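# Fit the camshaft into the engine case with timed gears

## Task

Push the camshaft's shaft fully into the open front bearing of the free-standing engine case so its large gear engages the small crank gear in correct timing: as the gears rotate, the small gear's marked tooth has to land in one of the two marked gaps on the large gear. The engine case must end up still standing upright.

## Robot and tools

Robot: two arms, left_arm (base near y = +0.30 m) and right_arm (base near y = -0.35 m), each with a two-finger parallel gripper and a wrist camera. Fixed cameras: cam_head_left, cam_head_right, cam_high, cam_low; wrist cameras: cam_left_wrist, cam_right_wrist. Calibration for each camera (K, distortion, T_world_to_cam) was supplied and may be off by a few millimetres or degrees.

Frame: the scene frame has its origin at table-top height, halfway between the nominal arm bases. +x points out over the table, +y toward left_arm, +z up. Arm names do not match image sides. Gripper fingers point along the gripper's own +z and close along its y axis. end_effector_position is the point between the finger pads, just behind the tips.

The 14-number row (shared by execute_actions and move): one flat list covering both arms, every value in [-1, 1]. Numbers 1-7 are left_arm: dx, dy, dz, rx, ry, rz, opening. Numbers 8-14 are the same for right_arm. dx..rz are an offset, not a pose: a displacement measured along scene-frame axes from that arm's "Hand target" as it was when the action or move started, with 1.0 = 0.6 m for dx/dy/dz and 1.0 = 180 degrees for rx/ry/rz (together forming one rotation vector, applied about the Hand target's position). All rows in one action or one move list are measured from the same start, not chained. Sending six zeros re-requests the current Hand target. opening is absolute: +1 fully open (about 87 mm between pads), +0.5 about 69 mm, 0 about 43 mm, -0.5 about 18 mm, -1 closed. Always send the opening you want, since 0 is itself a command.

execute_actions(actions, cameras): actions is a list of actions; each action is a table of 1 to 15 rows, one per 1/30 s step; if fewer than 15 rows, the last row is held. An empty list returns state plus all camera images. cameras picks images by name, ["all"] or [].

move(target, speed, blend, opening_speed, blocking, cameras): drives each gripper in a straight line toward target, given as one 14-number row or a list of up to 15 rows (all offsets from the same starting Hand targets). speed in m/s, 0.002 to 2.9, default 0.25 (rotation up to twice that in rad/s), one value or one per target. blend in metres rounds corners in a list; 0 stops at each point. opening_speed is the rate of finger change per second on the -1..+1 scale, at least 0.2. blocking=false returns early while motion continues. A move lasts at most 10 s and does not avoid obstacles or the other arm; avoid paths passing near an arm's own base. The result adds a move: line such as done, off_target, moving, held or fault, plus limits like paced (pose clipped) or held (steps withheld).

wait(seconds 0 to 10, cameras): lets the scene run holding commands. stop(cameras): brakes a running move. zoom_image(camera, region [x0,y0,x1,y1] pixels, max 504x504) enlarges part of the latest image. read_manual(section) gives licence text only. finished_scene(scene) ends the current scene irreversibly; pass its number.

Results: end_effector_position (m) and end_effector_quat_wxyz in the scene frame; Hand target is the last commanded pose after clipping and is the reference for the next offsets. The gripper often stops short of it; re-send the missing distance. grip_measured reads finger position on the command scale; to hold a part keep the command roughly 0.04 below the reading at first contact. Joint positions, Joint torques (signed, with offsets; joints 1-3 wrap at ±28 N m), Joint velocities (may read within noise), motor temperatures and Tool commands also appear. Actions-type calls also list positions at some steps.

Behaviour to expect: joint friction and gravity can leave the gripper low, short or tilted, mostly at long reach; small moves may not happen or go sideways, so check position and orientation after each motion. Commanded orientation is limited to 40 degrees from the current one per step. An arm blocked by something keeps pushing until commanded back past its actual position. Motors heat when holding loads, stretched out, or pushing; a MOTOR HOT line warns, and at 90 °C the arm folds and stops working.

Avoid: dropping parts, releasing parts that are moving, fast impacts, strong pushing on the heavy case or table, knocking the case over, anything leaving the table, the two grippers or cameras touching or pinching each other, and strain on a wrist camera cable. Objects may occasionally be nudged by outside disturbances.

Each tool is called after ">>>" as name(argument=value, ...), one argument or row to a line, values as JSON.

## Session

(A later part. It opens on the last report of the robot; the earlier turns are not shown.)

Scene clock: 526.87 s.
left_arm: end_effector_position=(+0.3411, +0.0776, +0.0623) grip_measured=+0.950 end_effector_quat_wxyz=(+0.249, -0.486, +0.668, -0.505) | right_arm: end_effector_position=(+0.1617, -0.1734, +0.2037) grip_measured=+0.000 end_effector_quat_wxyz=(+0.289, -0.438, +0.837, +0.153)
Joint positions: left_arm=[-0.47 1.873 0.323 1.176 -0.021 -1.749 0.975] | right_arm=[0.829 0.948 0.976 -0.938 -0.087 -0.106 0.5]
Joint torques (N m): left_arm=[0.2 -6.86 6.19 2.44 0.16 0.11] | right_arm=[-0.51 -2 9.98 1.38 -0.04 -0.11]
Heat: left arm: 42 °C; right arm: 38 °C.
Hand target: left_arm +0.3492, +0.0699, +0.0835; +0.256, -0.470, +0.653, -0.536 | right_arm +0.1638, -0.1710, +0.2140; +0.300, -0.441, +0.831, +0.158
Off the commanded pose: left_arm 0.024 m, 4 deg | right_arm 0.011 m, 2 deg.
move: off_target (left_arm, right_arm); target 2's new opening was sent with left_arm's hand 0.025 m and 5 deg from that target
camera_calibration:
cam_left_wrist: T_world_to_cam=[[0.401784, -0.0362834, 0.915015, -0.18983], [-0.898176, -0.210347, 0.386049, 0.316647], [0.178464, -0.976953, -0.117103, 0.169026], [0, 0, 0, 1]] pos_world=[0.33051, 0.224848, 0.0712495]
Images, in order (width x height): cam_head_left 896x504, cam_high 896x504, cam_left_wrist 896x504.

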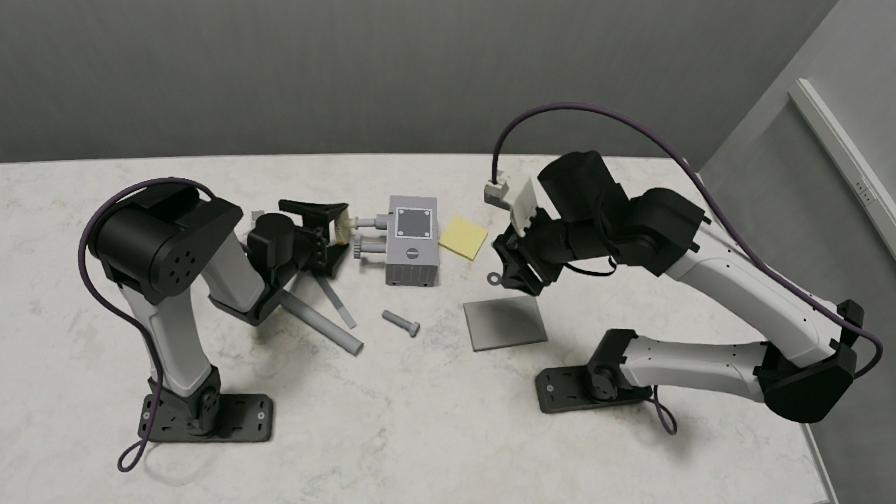

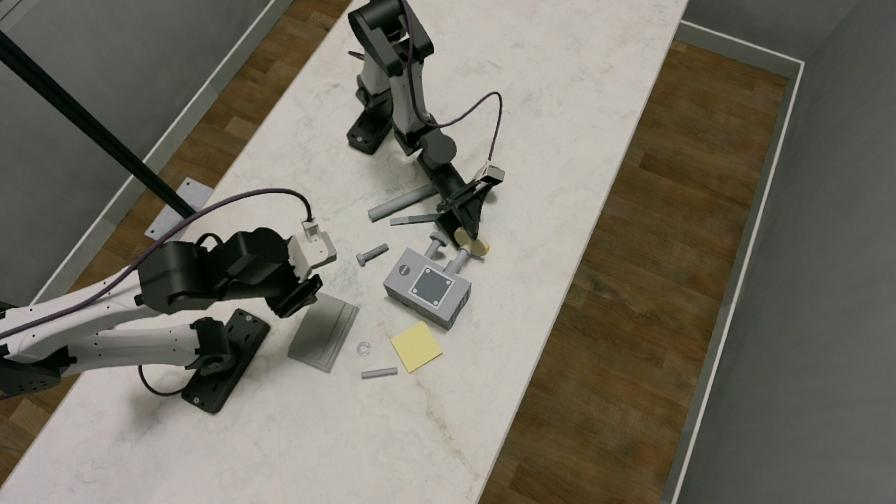

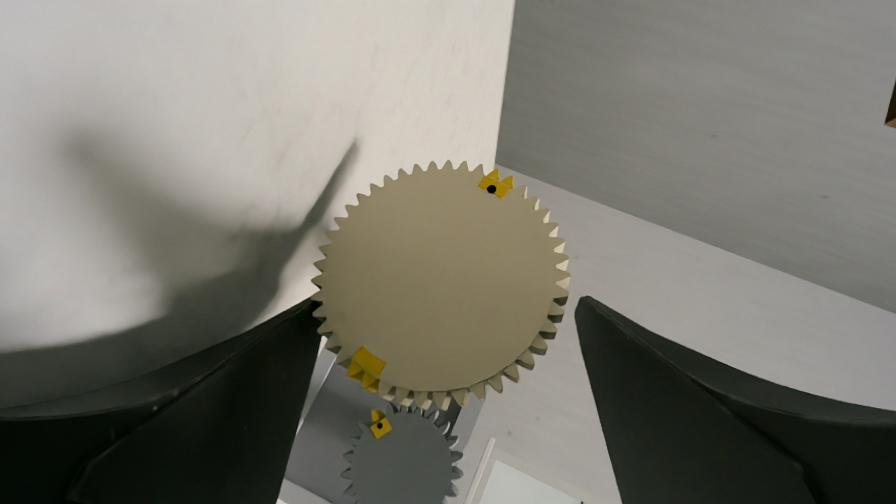

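>>> zoom_image(
  camera="cam_left_wrist",
  region=[270, 140, 600, 504],
)

>>> zoom_image(
  camera="cam_low",
  region=[360, 180, 560, 330],
)

Scaled by 1.385.

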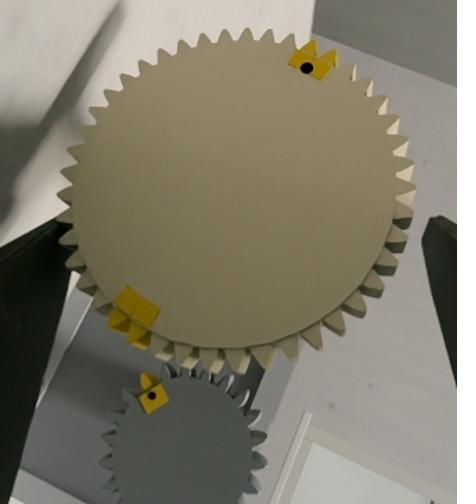

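This scene's latest camera images include none from cam_low. They are from: cam_head_left, cam_high, cam_left_wrist. cam_low's image comes with the result of a call that names it in "cameras".

>>> move(
  target=[
    [0,0,0,0,0,0,1,0,0,0,0,0,0,0],
    [-0.1,0.085,0.04,0,0,0,1,0,0,0,0,0,0,0],
  ],
  speed=0.06,
  opening_speed=0.5,
  cameras=["cam_head_left","cam_low","cam_left_wrist"],
)

>>> zoom_image(
  camera="cam_low",
  region=[360, 180, 560, 330],
)

>>> zoom_image(
  camera="cam_head_left",
  region=[310, 170, 410, 260],
)

Scene clock: 568.30 s.
left_arm: end_effector_position=(+0.2925, +0.1192, +0.1095) grip_measured=+1.000 end_effector_quat_wxyz=(+0.257, -0.473, +0.648, -0.539) | right_arm: end_effector_position=(+0.1617, -0.1734, +0.2037) grip_measured=+0.000 end_effector_quat_wxyz=(+0.289, -0.438, +0.837, +0.153)
Joint positions: left_arm=[-0.382 1.434 0.083 1.059 0.074 -1.734 1] | right_arm=[0.829 0.948 0.976 -0.938 -0.087 -0.106 0.5]
Joint torques (N m): left_arm=[0.83 -4.33 4.4 1.98 0.12 0.25] | right_arm=[-0.55 -2.02 9.96 1.37 -0.07 -0.12]
Motor temperatures (°C): left_arm=[20 30 36 41 22 22 23] | right_arm=[22 30 39 32 19 22 20]
Heat: left arm: 41 °C; right arm: 39 °C.
Hand target: left_arm +0.2892, +0.1209, +0.1075; +0.256, -0.470, +0.653, -0.536 | right_arm +0.1638, -0.1710, +0.2140; +0.300, -0.441, +0.831, +0.158
Off the commanded pose: left_arm 0.004 m, 1 deg | right_arm 0.011 m, 2 deg.
move: off_target (right_arm)
camera_calibration:
cam_left_wrist: T_world_to_cam=[[0.341185, 0.00893666, 0.939954, -0.202275], [-0.923067, -0.18574, 0.336821, 0.273289], [0.177597, -0.982558, -0.0551225, 0.21795], [0, 0, 0, 1]] pos_world=[0.28257, 0.266717, 0.110093]
Images, in order (width x height): cam_head_left 896x504, cam_low 896x504, cam_left_wrist 896x504.

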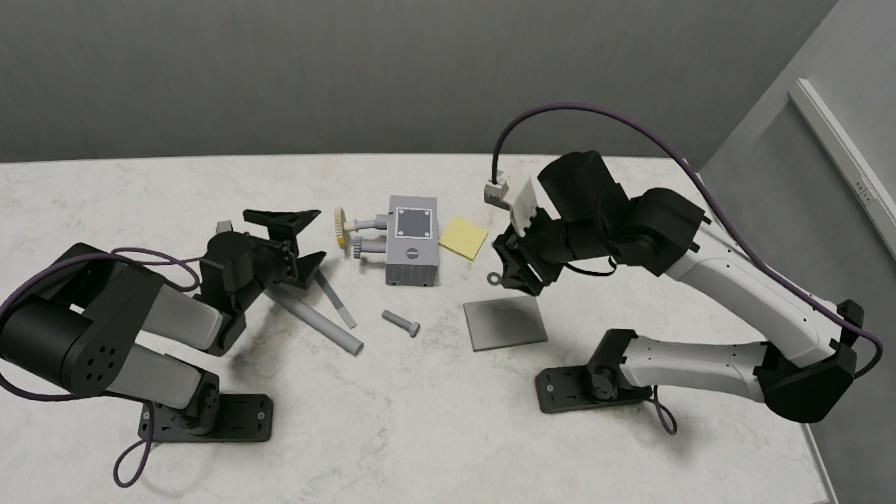

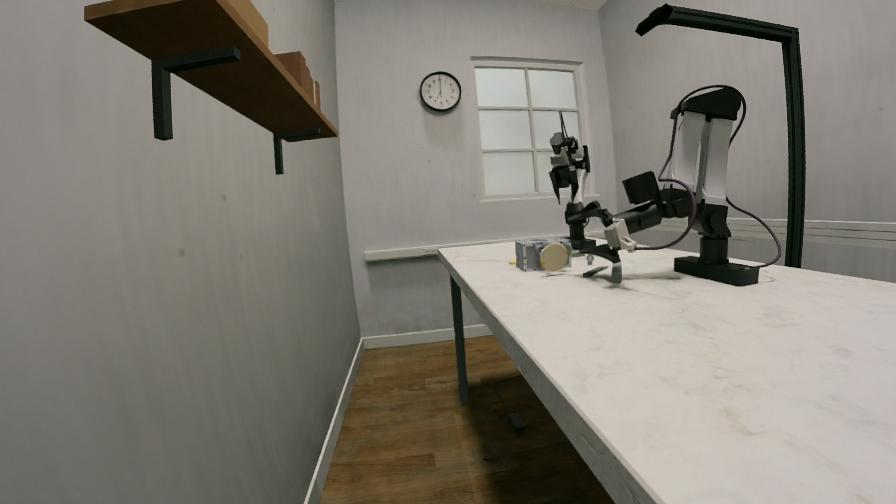

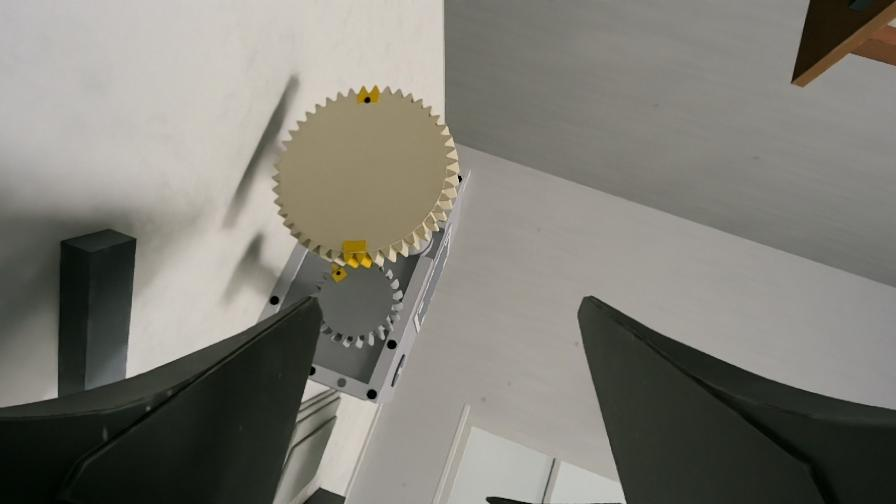

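Scaled by 2.520.

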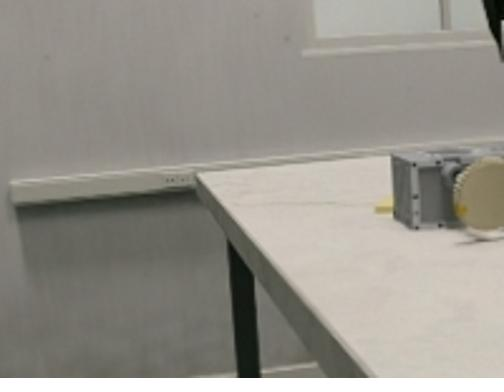

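Scaled by 5.040.

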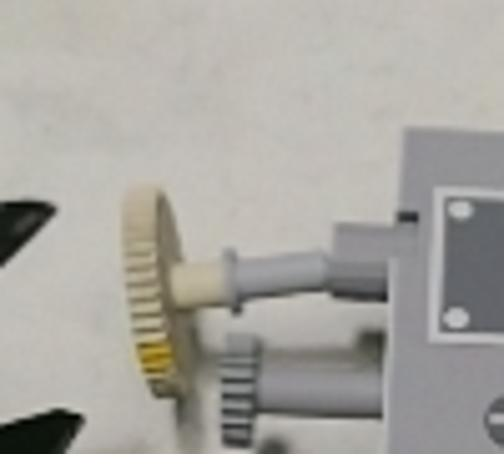

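>>> move(
  target=[0.038,-0.032,-0.062,0,0,0,1,0,0,0,0,0,0,0],
  speed=0.08,
  cameras=["cam_head_left","cam_left_wrist"],
)

>>> zoom_image(
  camera="cam_head_left",
  region=[310, 170, 410, 260],
)

Scene clock: 584.00 s.
left_arm: end_effector_position=(+0.3120, +0.0981, +0.0754) grip_measured=+1.000 end_effector_quat_wxyz=(+0.252, -0.462, +0.653, -0.544) | right_arm: end_effector_position=(+0.1617, -0.1734, +0.2037) grip_measured=+0.000 end_effector_quat_wxyz=(+0.289, -0.438, +0.837, +0.153)
Joint positions: left_arm=[-0.418 1.887 0.161 1.442 0.066 -1.733 1] | right_arm=[0.829 0.948 0.976 -0.938 -0.087 -0.106 0.5]
Joint torques (N m): left_arm=[0.02 -4.22 2.45 2.06 -0.17 0.11] | right_arm=[-0.53 -1.99 9.98 1.38 -0.06 -0.1]
Heat: left arm: 40 °C; right arm: 39 °C.
Hand target: left_arm +0.3121, +0.1018, +0.0704; +0.256, -0.470, +0.653, -0.536 | right_arm +0.1638, -0.1710, +0.2140; +0.300, -0.441, +0.831, +0.158
Off the commanded pose: left_arm 0.006 m, 1 deg | right_arm 0.011 m, 2 deg.
move: off_target (right_arm)
camera_calibration:
cam_left_wrist: T_world_to_cam=[[0.332763, -0.0000671081, 0.94301, -0.17346], [-0.93094, -0.15951, 0.328493, 0.299387], [0.150397, -0.987196, -0.0531414, 0.200645], [0, 0, 0, 1]] pos_world=[0.306256, 0.245819, 0.0758913]
Images, in order (width x height): cam_head_left 896x504, cam_left_wrist 896x504.

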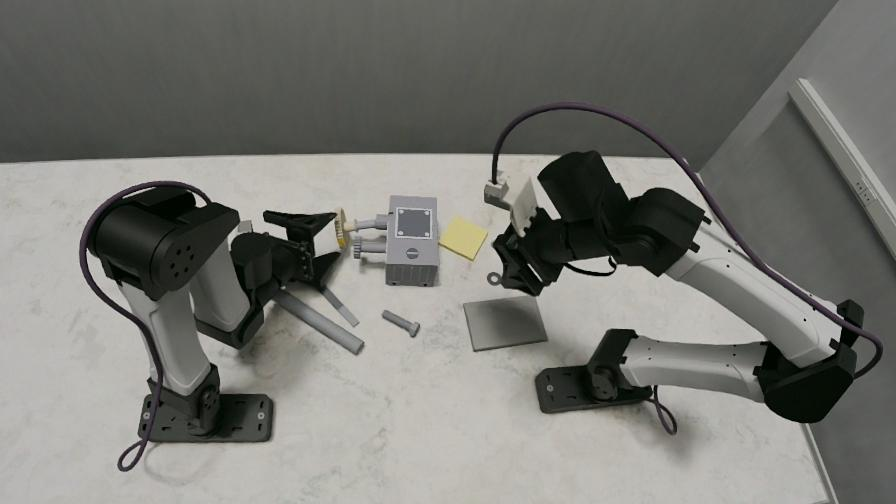

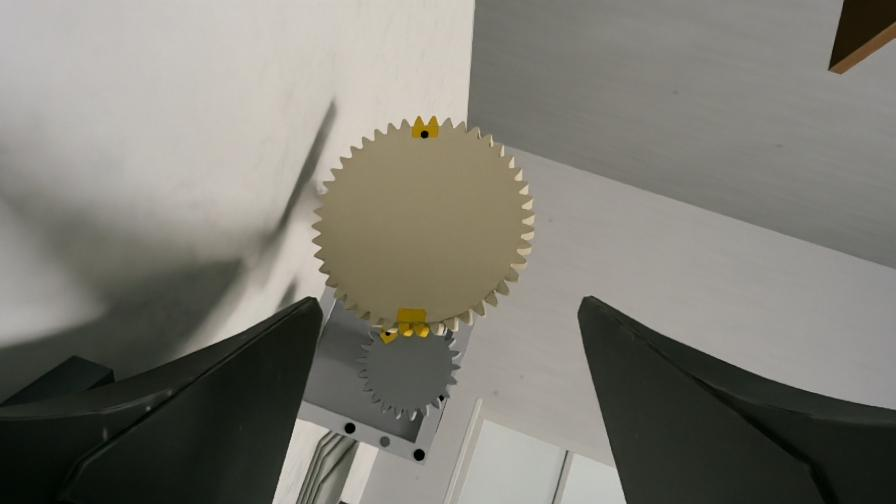

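Scaled by 5.040.

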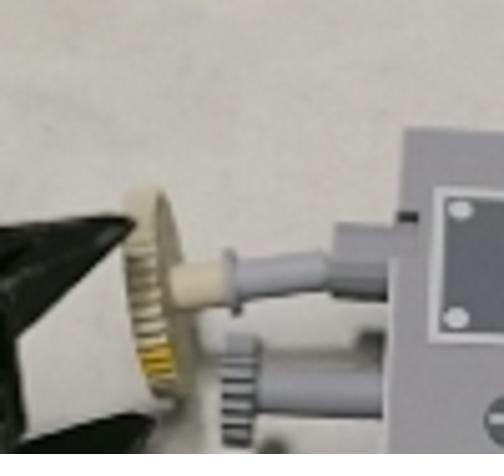

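>>> move(
  target=[0.024,-0.026,-0.027,0,0,0,1,0,0,0,0,0,0,0],
  speed=0.05,
  cameras=["cam_left_wrist"],
)

Scene clock: 588.17 s.
left_arm: end_effector_position=(+0.3274, +0.0880, +0.0622) grip_measured=+1.000 end_effector_quat_wxyz=(+0.263, -0.464, +0.652, -0.539) | right_arm: end_effector_position=(+0.1617, -0.1734, +0.2037) grip_measured=+0.000 end_effector_quat_wxyz=(+0.289, -0.438, +0.837, +0.153)
Joint positions: left_arm=[-0.447 2.007 0.233 1.489 0.015 -1.73 1] | right_arm=[0.829 0.948 0.976 -0.938 -0.087 -0.106 0.5]
Joint torques (N m): left_arm=[-0.62 -2.22 3.3 2.25 -0.03 -0.01] | right_arm=[-0.47 -1.98 10.02 1.38 -0.06 -0.11]
Heat: left arm: 40 °C; right arm: 39 °C.
Hand target: left_arm +0.3264, +0.0862, +0.0541; +0.256, -0.470, +0.653, -0.536 | right_arm +0.1638, -0.1710, +0.2140; +0.300, -0.441, +0.831, +0.158
Off the commanded pose: left_arm 0.008 m, 1 deg | right_arm 0.011 m, 2 deg.
move: off_target (right_arm)
camera_calibration:
cam_left_wrist: T_world_to_cam=[[0.325422, -0.00835911, 0.945532, -0.16327], [-0.930263, -0.18202, 0.318557, 0.318729], [0.169443, -0.983259, -0.0670093, 0.181924], [0, 0, 0, 1]] pos_world=[0.318808, 0.235528, 0.0650341]
Images, in order (width x height): cam_left_wrist 896x504.

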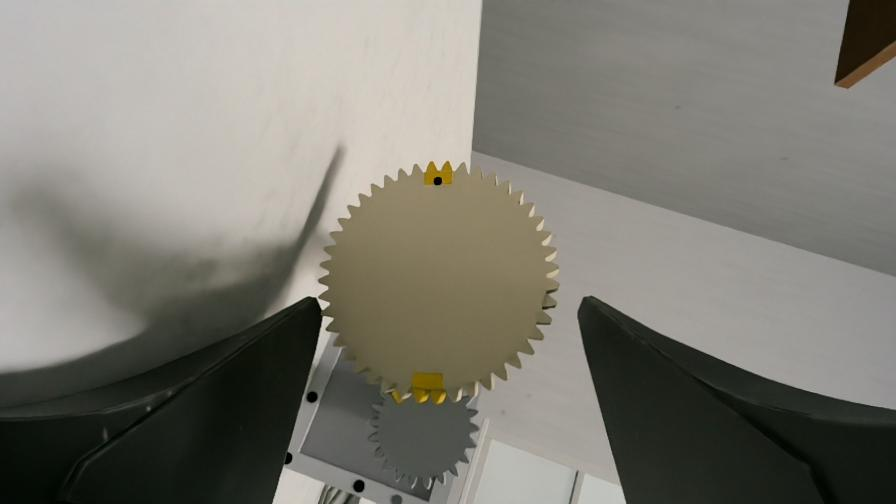

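>>> move(
  target=[
    [0.016,-0.012,-0.012,0,0,0,1,0,0,0,0,0,0,0],
    [0.016,-0.012,-0.012,0,0,0,0.6,0,0,0,0,0,0,0],
  ],
  speed=0.05,
  opening_speed=0.3,
  cameras=["cam_head_left","cam_left_wrist"],
)

>>> zoom_image(
  camera="cam_head_left",
  region=[310, 170, 410, 260],
)

Scene clock: 594.83 s.
left_arm: end_effector_position=(+0.3403, +0.0816, +0.0584) grip_measured=+0.710 end_effector_quat_wxyz=(+0.267, -0.466, +0.648, -0.541) | right_arm: end_effector_position=(+0.1617, -0.1734, +0.2037) grip_measured=+0.000 end_effector_quat_wxyz=(+0.289, -0.438, +0.837, +0.153)
Joint positions: left_arm=[-0.452 2.057 0.29 1.492 0.001 -1.735 0.855] | right_arm=[0.829 0.948 0.976 -0.938 -0.087 -0.106 0.5]
Joint torques (N m): left_arm=[-0.88 -2.24 2.84 2.26 0.01 0] | right_arm=[-0.53 -2.06 9.95 1.38 -0.06 -0.1]
Heat: left arm: 40 °C; right arm: 39 °C.
Hand target: left_arm +0.3360, +0.0790, +0.0468; +0.256, -0.470, +0.653, -0.536 | right_arm +0.1638, -0.1710, +0.2140; +0.300, -0.441, +0.831, +0.158
Off the commanded pose: left_arm 0.013 m, 2 deg | right_arm 0.011 m, 2 deg.
move: off_target (left_arm, right_arm); target 2's new opening was sent with left_arm's hand 0.017 m and 2 deg from that target
camera_calibration:
cam_left_wrist: T_world_to_cam=[[0.31893, -0.000906403, 0.947778, -0.162395], [-0.930731, -0.18911, 0.313013, 0.331825], [0.17895, -0.981956, -0.0611564, 0.16958], [0, 0, 0, 1]] pos_world=[0.330287, 0.229124, 0.06042]
Images, in order (width x height): cam_head_left 896x504, cam_left_wrist 896x504.

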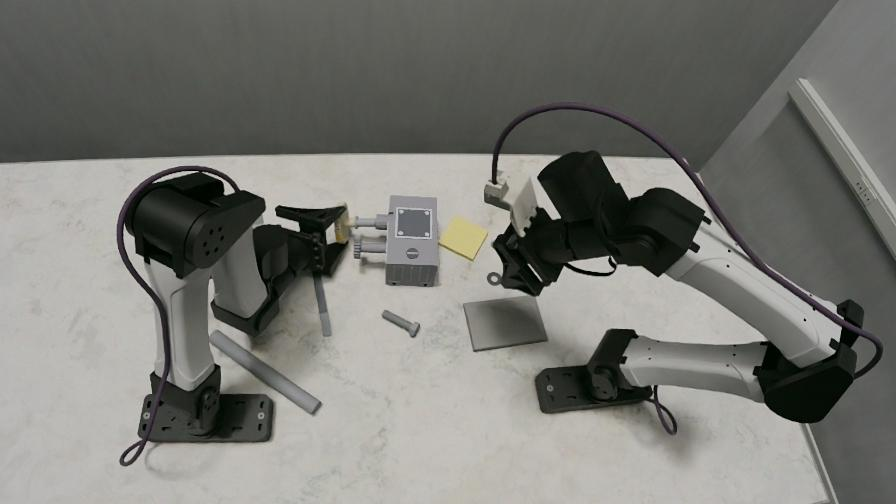

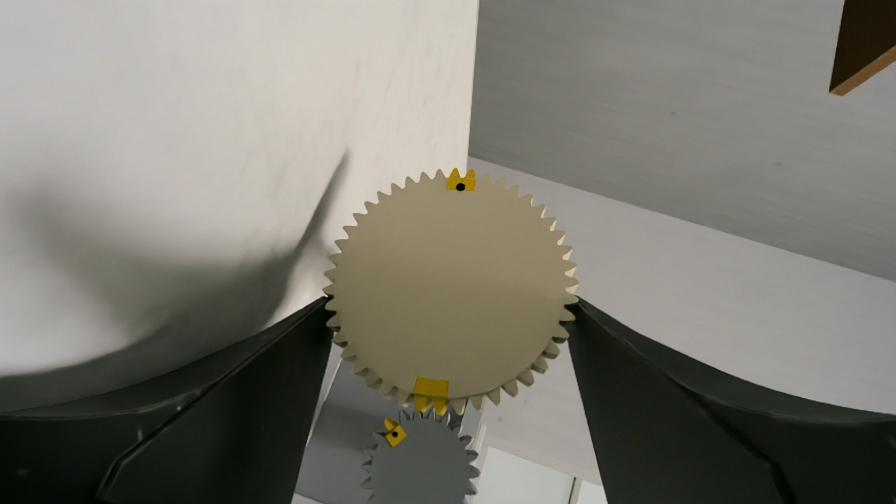

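Scaled by 5.040.

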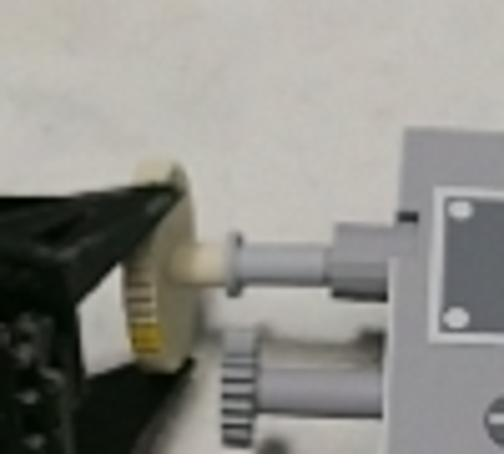

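>>> move(
  target=[0,0,0.001,0,-0.15,0,0.6,0,0,0,0,0,0,0],
  speed=0.15,
  cameras=["cam_head_left","cam_high","cam_left_wrist"],
)

>>> zoom_image(
  camera="cam_head_left",
  region=[310, 170, 410, 260],
)

>>> zoom_image(
  camera="cam_high",
  region=[420, 190, 530, 300],
)

Scene clock: 603.10 s.
left_arm: end_effector_position=(+0.3460, +0.0800, +0.0582) grip_measured=+0.711 end_effector_quat_wxyz=(+0.307, -0.441, +0.658, -0.528) | right_arm: end_effector_position=(+0.1617, -0.1734, +0.2037) grip_measured=+0.000 end_effector_quat_wxyz=(+0.289, -0.438, +0.837, +0.153)
Joint positions: left_arm=[-0.471 2.066 0.307 1.502 -0.052 -1.648 0.855] | right_arm=[0.829 0.948 0.976 -0.938 -0.087 -0.106 0.5]
Joint torques (N m): left_arm=[-1.47 -2.33 0.84 2.84 -0.06 1.47] | right_arm=[-0.54 -1.98 9.99 1.37 -0.06 -0.13]
Heat: left arm: 41 °C; right arm: 39 °C.
Hand target: left_arm +0.3360, +0.0789, +0.0475; +0.402, -0.332, +0.575, -0.631 | right_arm +0.1638, -0.1710, +0.2140; +0.300, -0.441, +0.831, +0.158
Off the commanded pose: left_arm 0.015 m, 22 deg | right_arm 0.011 m, 2 deg.
joint sent to its limit (left arm) — joint 4 (wrist pitch), upper limit. The joint targets are off in orientation, not in position.
move: off_target (left_arm, right_arm)
camera_calibration:
cam_left_wrist: T_world_to_cam=[[0.259949, -0.0728947, 0.962867, -0.138734], [-0.946008, -0.219184, 0.238804, 0.348914], [0.193637, -0.972957, -0.125936, 0.164966], [0, 0, 0, 1]] pos_world=[0.334196, 0.226868, 0.0710355]
Images, in order (width x height): cam_head_left 896x504, cam_high 896x504, cam_left_wrist 896x504.

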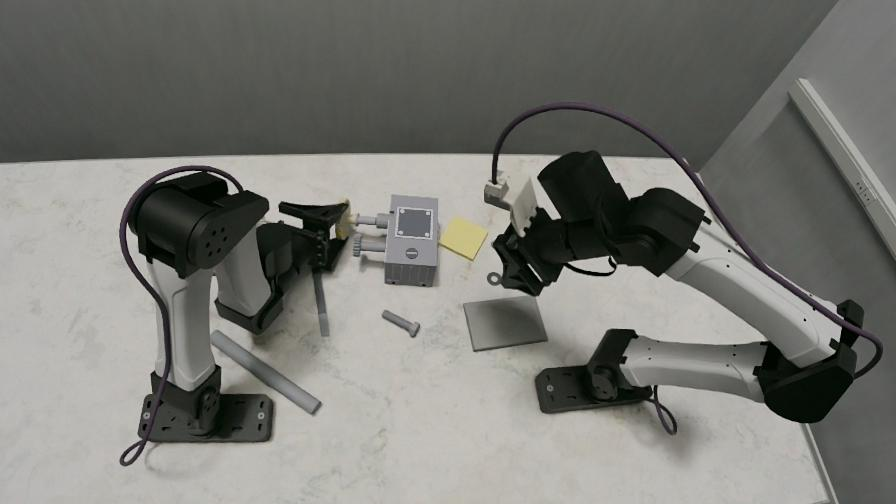

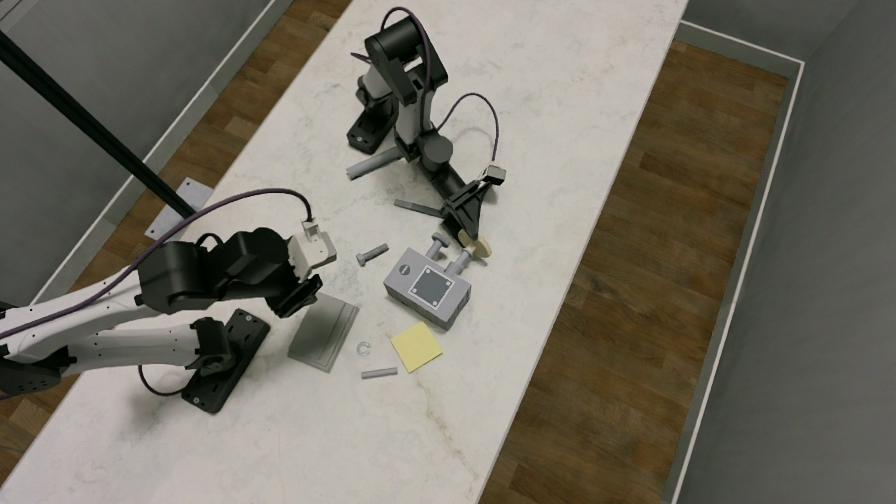

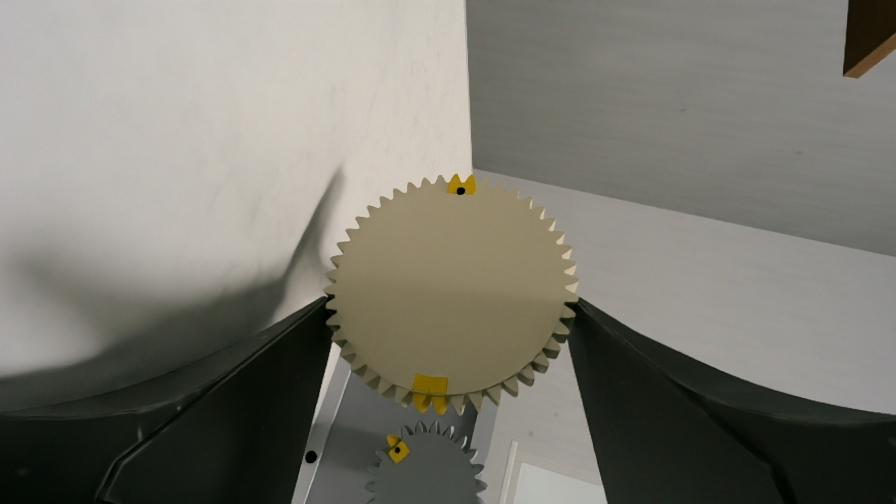

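Scaled by 5.040.

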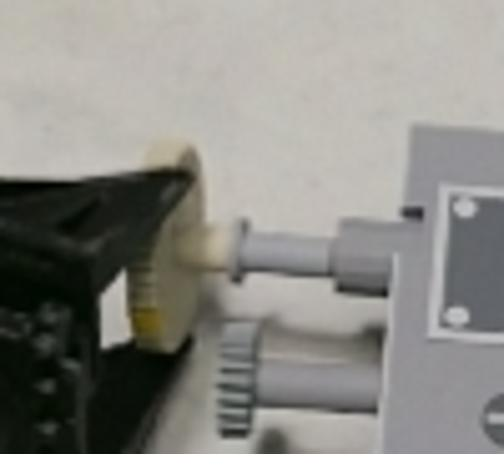

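Scaled by 4.582.

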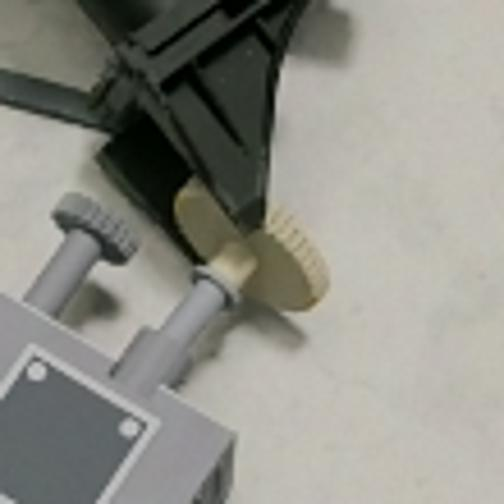

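>>> move(
  target=[
    [0.003,0,0,0,0.13,0,0.6,0,0,0,0,0,0,0],
    [0.003,0,0,0,0.15,0,0.95,0,0,0,0,0,0,0],
    [0.003,0,-0.004,0,0.15,0,1,0,0,0,0,0,0,0],
    [-0.057,0.05,0.03,0,0.16,0,1,0,0,0,0,0,0,0],
    [-0.057,0.05,0.03,0,0.30,0,1,0,0,0,0,0,0,0],
  ],
  speed=0.12,
  opening_speed=0.5,
  cameras=["cam_head_left","cam_left_wrist"],
)

>>> zoom_image(
  camera="cam_head_left",
  region=[310, 170, 410, 260],
)

Scene clock: 618.10 s.
left_arm: end_effector_position=(+0.2939, +0.1118, +0.0530) grip_measured=+1.000 end_effector_quat_wxyz=(+0.096, -0.585, +0.700, -0.398) | right_arm: end_effector_position=(+0.1617, -0.1734, +0.2037) grip_measured=+0.000 end_effector_quat_wxyz=(+0.289, -0.438, +0.837, +0.153)
Joint positions: left_arm=[-0.346 1.463 0.34 0.378 0.191 -1.856 1] | right_arm=[0.829 0.948 0.976 -0.938 -0.087 -0.106 0.5]
Joint torques (N m): left_arm=[0.87 -5.46 8.69 1.59 0.2 0.04] | right_arm=[-0.53 -2.02 9.96 1.37 -0.06 -0.12]
Heat: left arm: 44 °C; right arm: 39 °C.
Hand target: left_arm +0.3017, +0.1090, +0.0655; +0.097, -0.583, +0.695, -0.411 | right_arm +0.1638, -0.1710, +0.2140; +0.300, -0.441, +0.831, +0.158
Off the commanded pose: left_arm 0.015 m, 2 deg | right_arm 0.011 m, 2 deg.
move: off_target (left_arm, right_arm); target 2's new opening was sent with left_arm's hand 0.014 m and 3 deg from that target; target 3's new opening was sent with left_arm's hand 0.020 m and 3 deg from that target
camera_calibration:
cam_left_wrist: T_world_to_cam=[[0.745926, -0.0190227, 0.665758, -0.251069], [-0.655581, -0.197333, 0.728885, 0.194113], [0.117511, -0.980152, -0.159667, 0.230177], [0, 0, 0, 1]] pos_world=[0.287487, 0.259137, 0.062417]
Images, in order (width x height): cam_head_left 896x504, cam_left_wrist 896x504.

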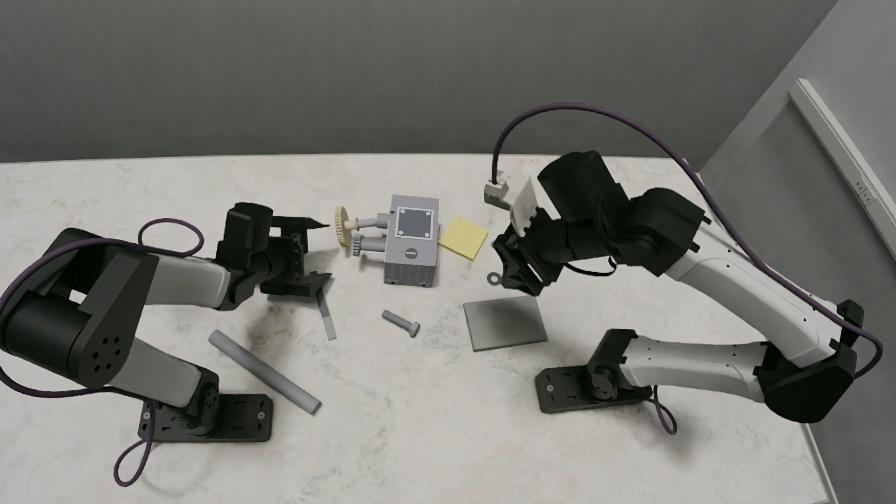

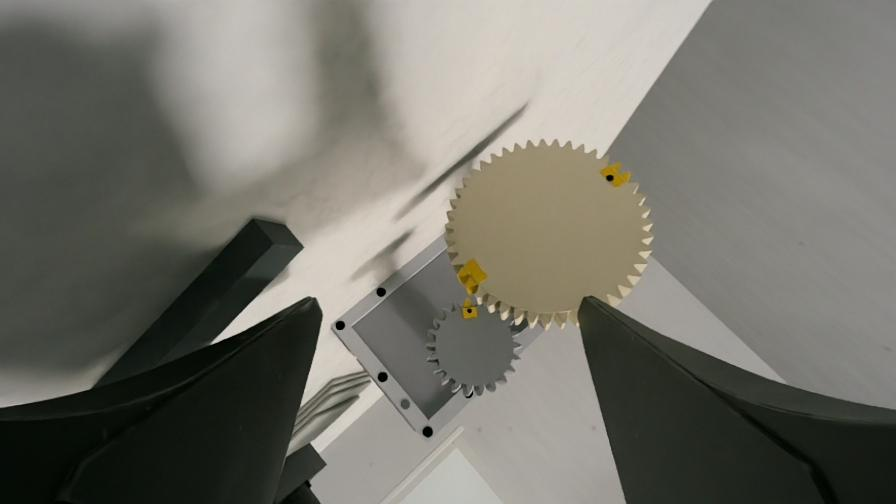

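Scaled by 5.040.

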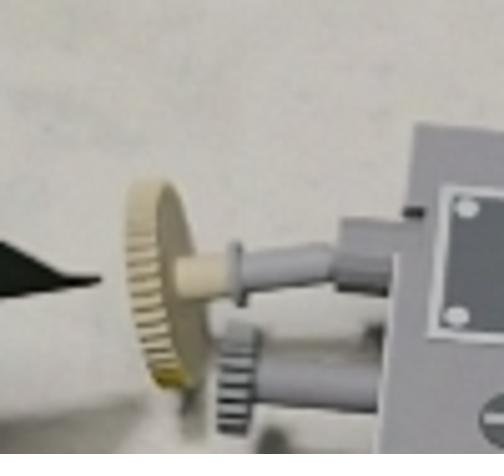

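>>> move(
  target=[0.047,-0.027,0.032,0,0,0,1,0,0,0,0,0,0,0],
  speed=0.08,
  cameras=["cam_left_wrist"],
)

Scene clock: 628.07 s.
left_arm: end_effector_position=(+0.3257, +0.0969, +0.0809) grip_measured=+1.000 end_effector_quat_wxyz=(+0.099, -0.582, +0.695, -0.410) | right_arm: end_effector_position=(+0.1617, -0.1734, +0.2037) grip_measured=+0.000 end_effector_quat_wxyz=(+0.289, -0.438, +0.837, +0.153)
Joint positions: left_arm=[-0.351 1.492 0.495 0.281 0.191 -1.869 1] | right_arm=[0.829 0.948 0.976 -0.938 -0.087 -0.106 0.5]
Joint torques (N m): left_arm=[-0.44 -3.97 9.21 1.64 0.03 0.03] | right_arm=[-0.5 -2.03 9.99 1.38 -0.05 -0.11]
Heat: left arm: 42 °C; right arm: 40 °C.
Hand target: left_arm +0.3300, +0.0929, +0.0846; +0.097, -0.583, +0.694, -0.411 | right_arm +0.1638, -0.1710, +0.2140; +0.300, -0.441, +0.831, +0.158
Off the commanded pose: left_arm 0.007 m, 0 deg | right_arm 0.011 m, 2 deg.
move: off_target (right_arm)
camera_calibration:
cam_left_wrist: T_world_to_cam=[[0.732087, -0.0048457, 0.681193, -0.2917], [-0.67, -0.185792, 0.718736, 0.196077], [0.123077, -0.982577, -0.139263, 0.213124], [0, 0, 0, 1]] pos_world=[0.318691, 0.244426, 0.0874569]
Images, in order (width x height): cam_left_wrist 896x504.

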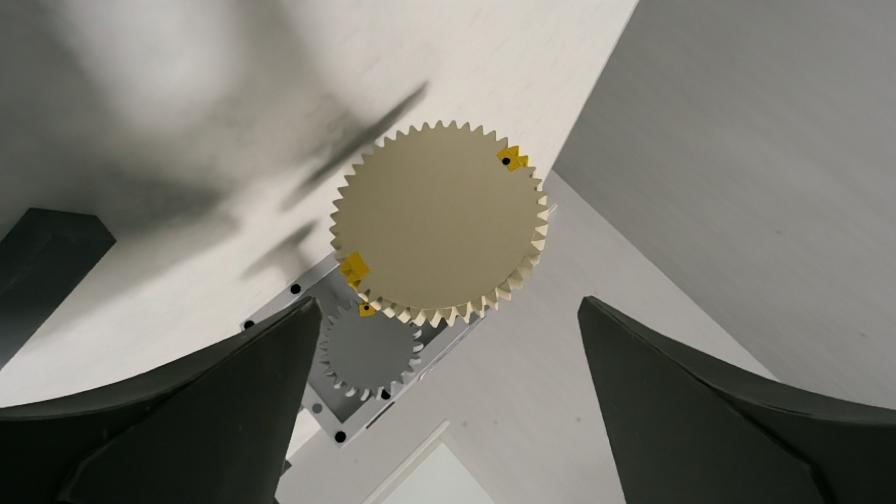

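>>> move(
  target=[
    [0.016,-0.014,-0.024,0,0,0,1,0,0,0,0,0,0,0],
    [0.016,-0.014,-0.024,0,0,0,0.6,0,0,0,0,0,0,0],
    [0.014,-0.014,-0.012,0,-0.033,0,0.6,0,0,0,0,0,0,0],
  ],
  speed=0.06,
  opening_speed=0.4,
  cameras=["cam_head_left","cam_high","cam_left_wrist"],
)

>>> zoom_image(
  camera="cam_head_left",
  region=[310, 170, 410, 260],
)

>>> zoom_image(
  camera="cam_high",
  region=[420, 190, 530, 300],
)

Scene clock: 638.30 s.
left_arm: end_effector_position=(+0.3363, +0.0844, +0.0743) grip_measured=+0.600 end_effector_quat_wxyz=(+0.119, -0.565, +0.692, -0.434) | right_arm: end_effector_position=(+0.1617, -0.1734, +0.2037) grip_measured=+0.000 end_effector_quat_wxyz=(+0.289, -0.438, +0.837, +0.153)
Joint positions: left_arm=[-0.385 1.59 0.482 0.461 0.159 -1.869 0.8] | right_arm=[0.829 0.948 0.976 -0.938 -0.087 -0.106 0.5]
Joint torques (N m): left_arm=[-0.49 -5.57 5.48 2.17 -0.16 0.17] | right_arm=[-0.49 -2.03 9.96 1.37 -0.06 -0.12]
Heat: left arm: 41 °C; right arm: 40 °C.
Hand target: left_arm +0.3383, +0.0844, +0.0775; +0.133, -0.560, +0.689, -0.441 | right_arm +0.1638, -0.1710, +0.2140; +0.300, -0.441, +0.831, +0.158
Off the commanded pose: left_arm 0.004 m, 2 deg | right_arm 0.011 m, 2 deg.
move: off_target (right_arm); target 2's new opening was sent with left_arm's hand 0.013 m and 2 deg from that target
camera_calibration:
cam_left_wrist: T_world_to_cam=[[0.681769, -0.0050346, 0.73155, -0.281724], [-0.720963, -0.174268, 0.670704, 0.225335], [0.124109, -0.984685, -0.12244, 0.197195], [0, 0, 0, 1]] pos_world=[0.330055, 0.232025, 0.079107]
Images, in order (width x height): cam_head_left 896x504, cam_high 896x504, cam_left_wrist 896x504.

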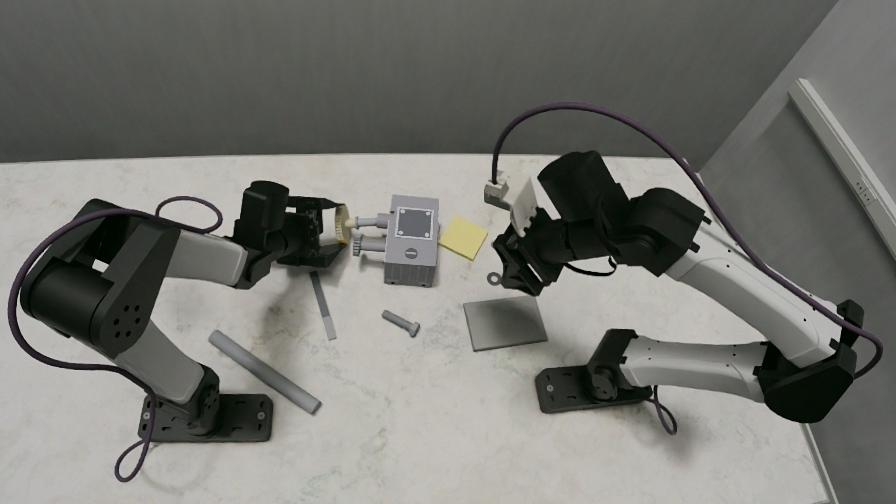

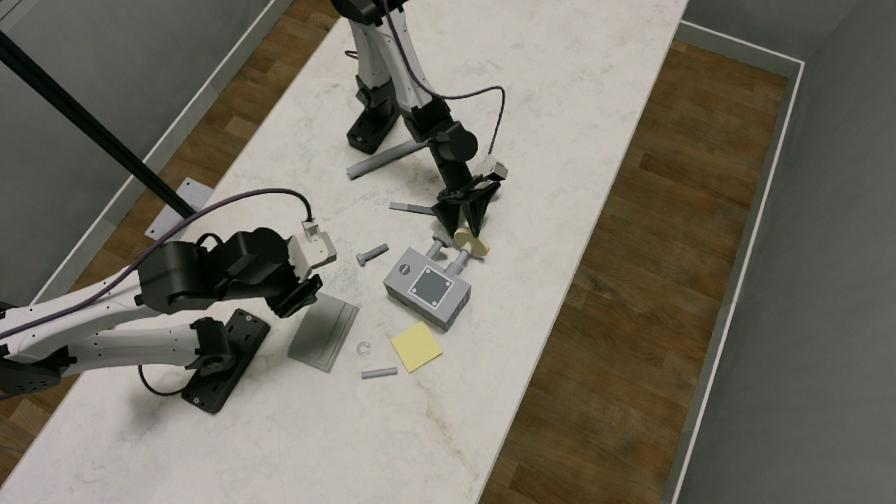

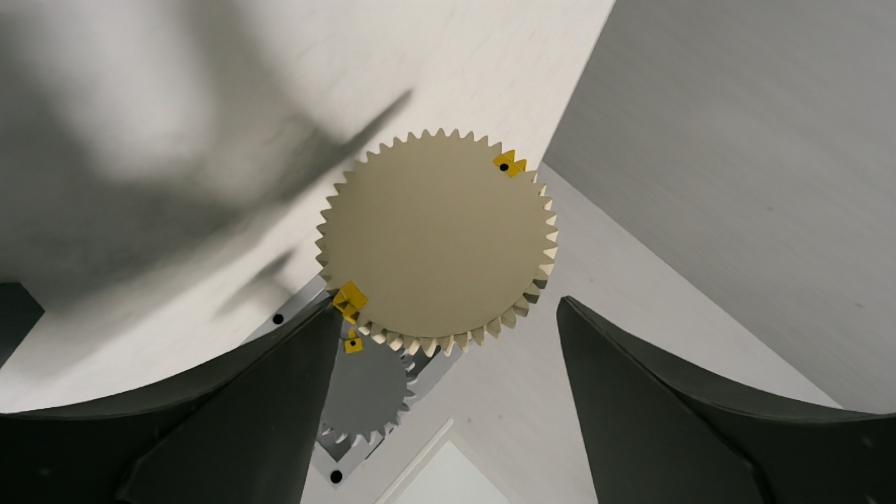

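Scaled by 5.040.

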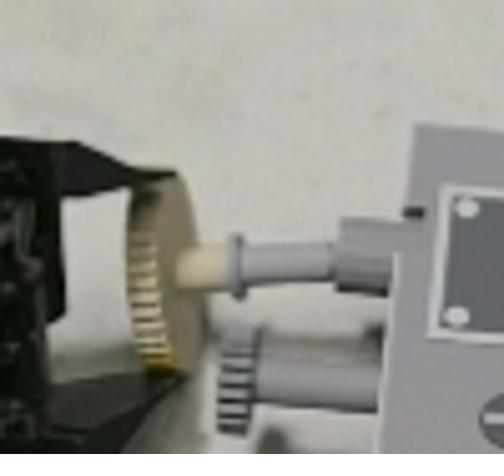

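Scaled by 4.582.

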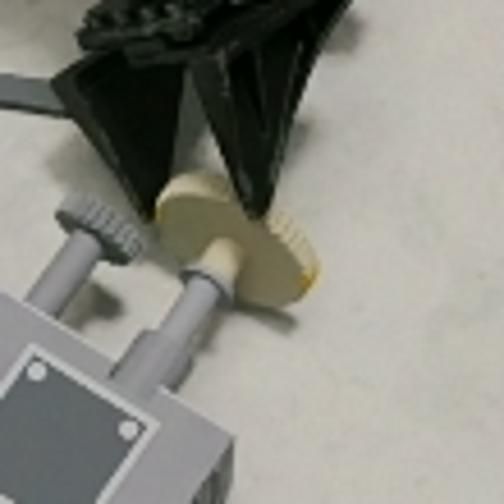

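>>> move(
  target=[
    [0,0,0,0,0,0,1,0,0,0,0,0,0,0],
    [0.012,-0.012,-0.034,0,0,0,1,0,0,0,0,0,0,0],
    [0.012,-0.012,-0.034,0,0,0,0.6,0,0,0,0,0,0,0],
  ],
  speed=0.06,
  opening_speed=0.4,
  cameras=["cam_head_left","cam_high","cam_left_wrist"],
)

>>> zoom_image(
  camera="cam_head_left",
  region=[310, 170, 410, 260],
)

Scene clock: 647.07 s.
left_arm: end_effector_position=(+0.3439, +0.0778, +0.0578) grip_measured=+0.678 end_effector_quat_wxyz=(+0.127, -0.559, +0.692, -0.440) | right_arm: end_effector_position=(+0.1617, -0.1734, +0.2037) grip_measured=+0.000 end_effector_quat_wxyz=(+0.289, -0.438, +0.837, +0.153)
Joint positions: left_arm=[-0.399 1.705 0.482 0.596 0.143 -1.866 0.839] | right_arm=[0.829 0.948 0.976 -0.938 -0.087 -0.106 0.5]
Joint torques (N m): left_arm=[-0.44 -4.92 5.75 2.03 -0.11 0.05] | right_arm=[-0.51 -2.06 9.92 1.38 -0.06 -0.11]
Heat: left arm: 41 °C; right arm: 40 °C.
Hand target: left_arm +0.3455, +0.0771, +0.0571; +0.133, -0.560, +0.689, -0.441 | right_arm +0.1638, -0.1710, +0.2140; +0.300, -0.441, +0.831, +0.158
Off the commanded pose: left_arm 0.002 m, 1 deg | right_arm 0.011 m, 2 deg.
move: off_target (right_arm)
camera_calibration:
cam_left_wrist: T_world_to_cam=[[0.664321, -0.00850364, 0.747399, -0.269623], [-0.737049, -0.173668, 0.653145, 0.247169], [0.124245, -0.984768, -0.121639, 0.187653], [0, 0, 0, 1]] pos_world=[0.337977, 0.225427, 0.0629052]
Images, in order (width x height): cam_head_left 896x504, cam_high 896x504, cam_left_wrist 896x504.

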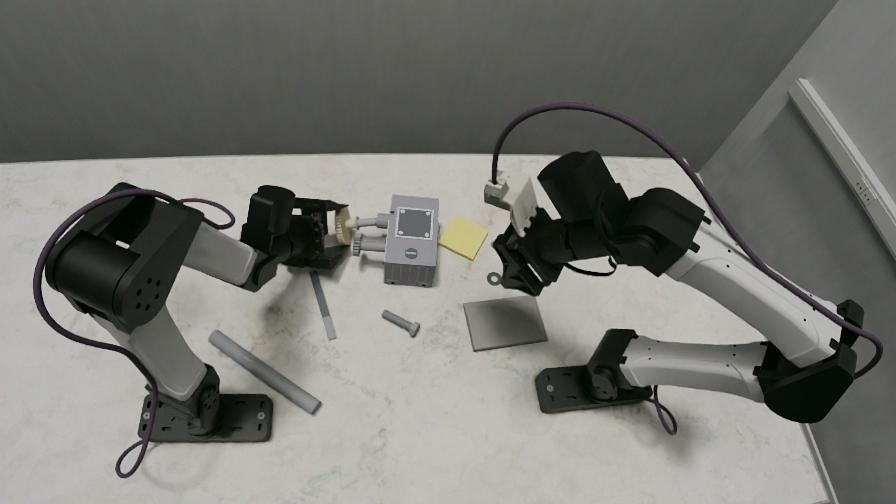

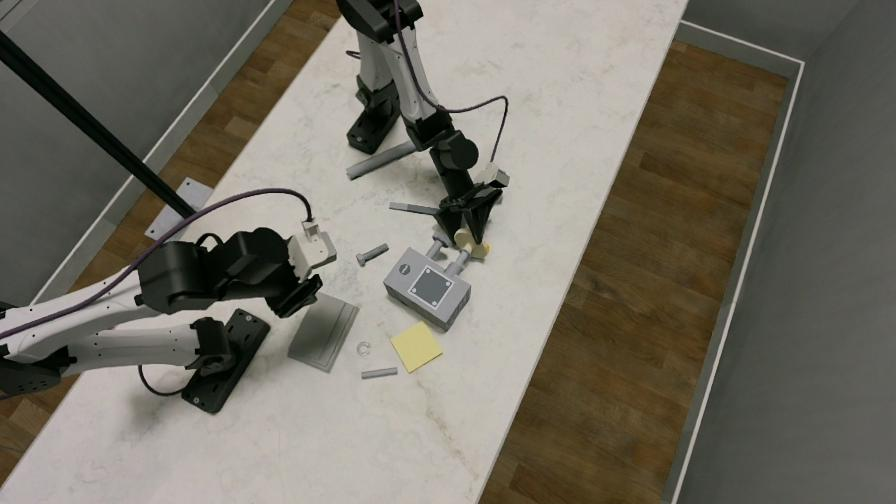

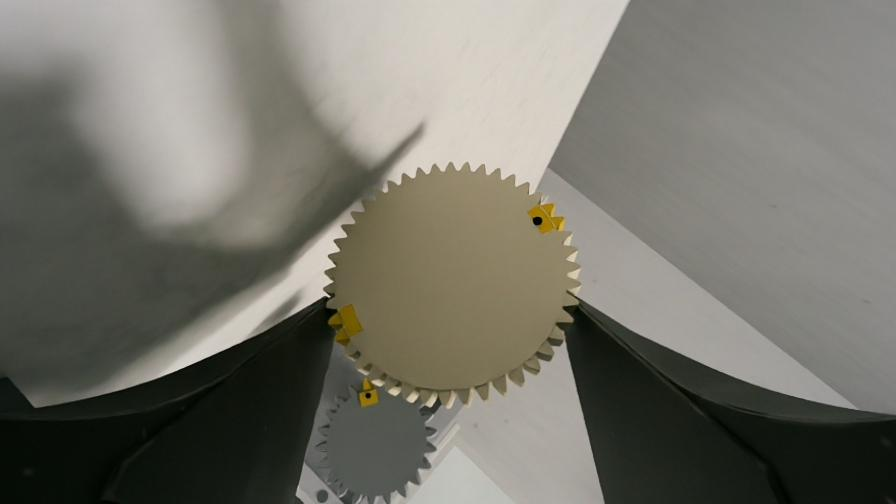

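Scaled by 5.040.

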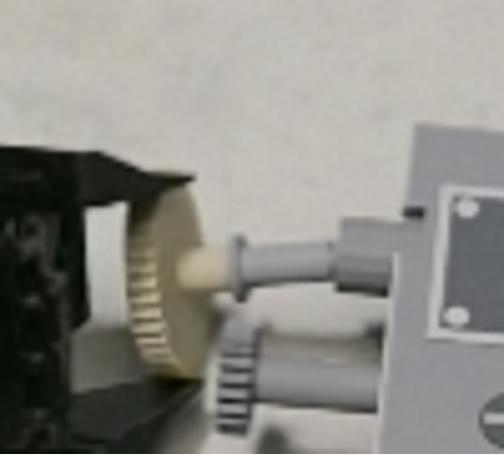

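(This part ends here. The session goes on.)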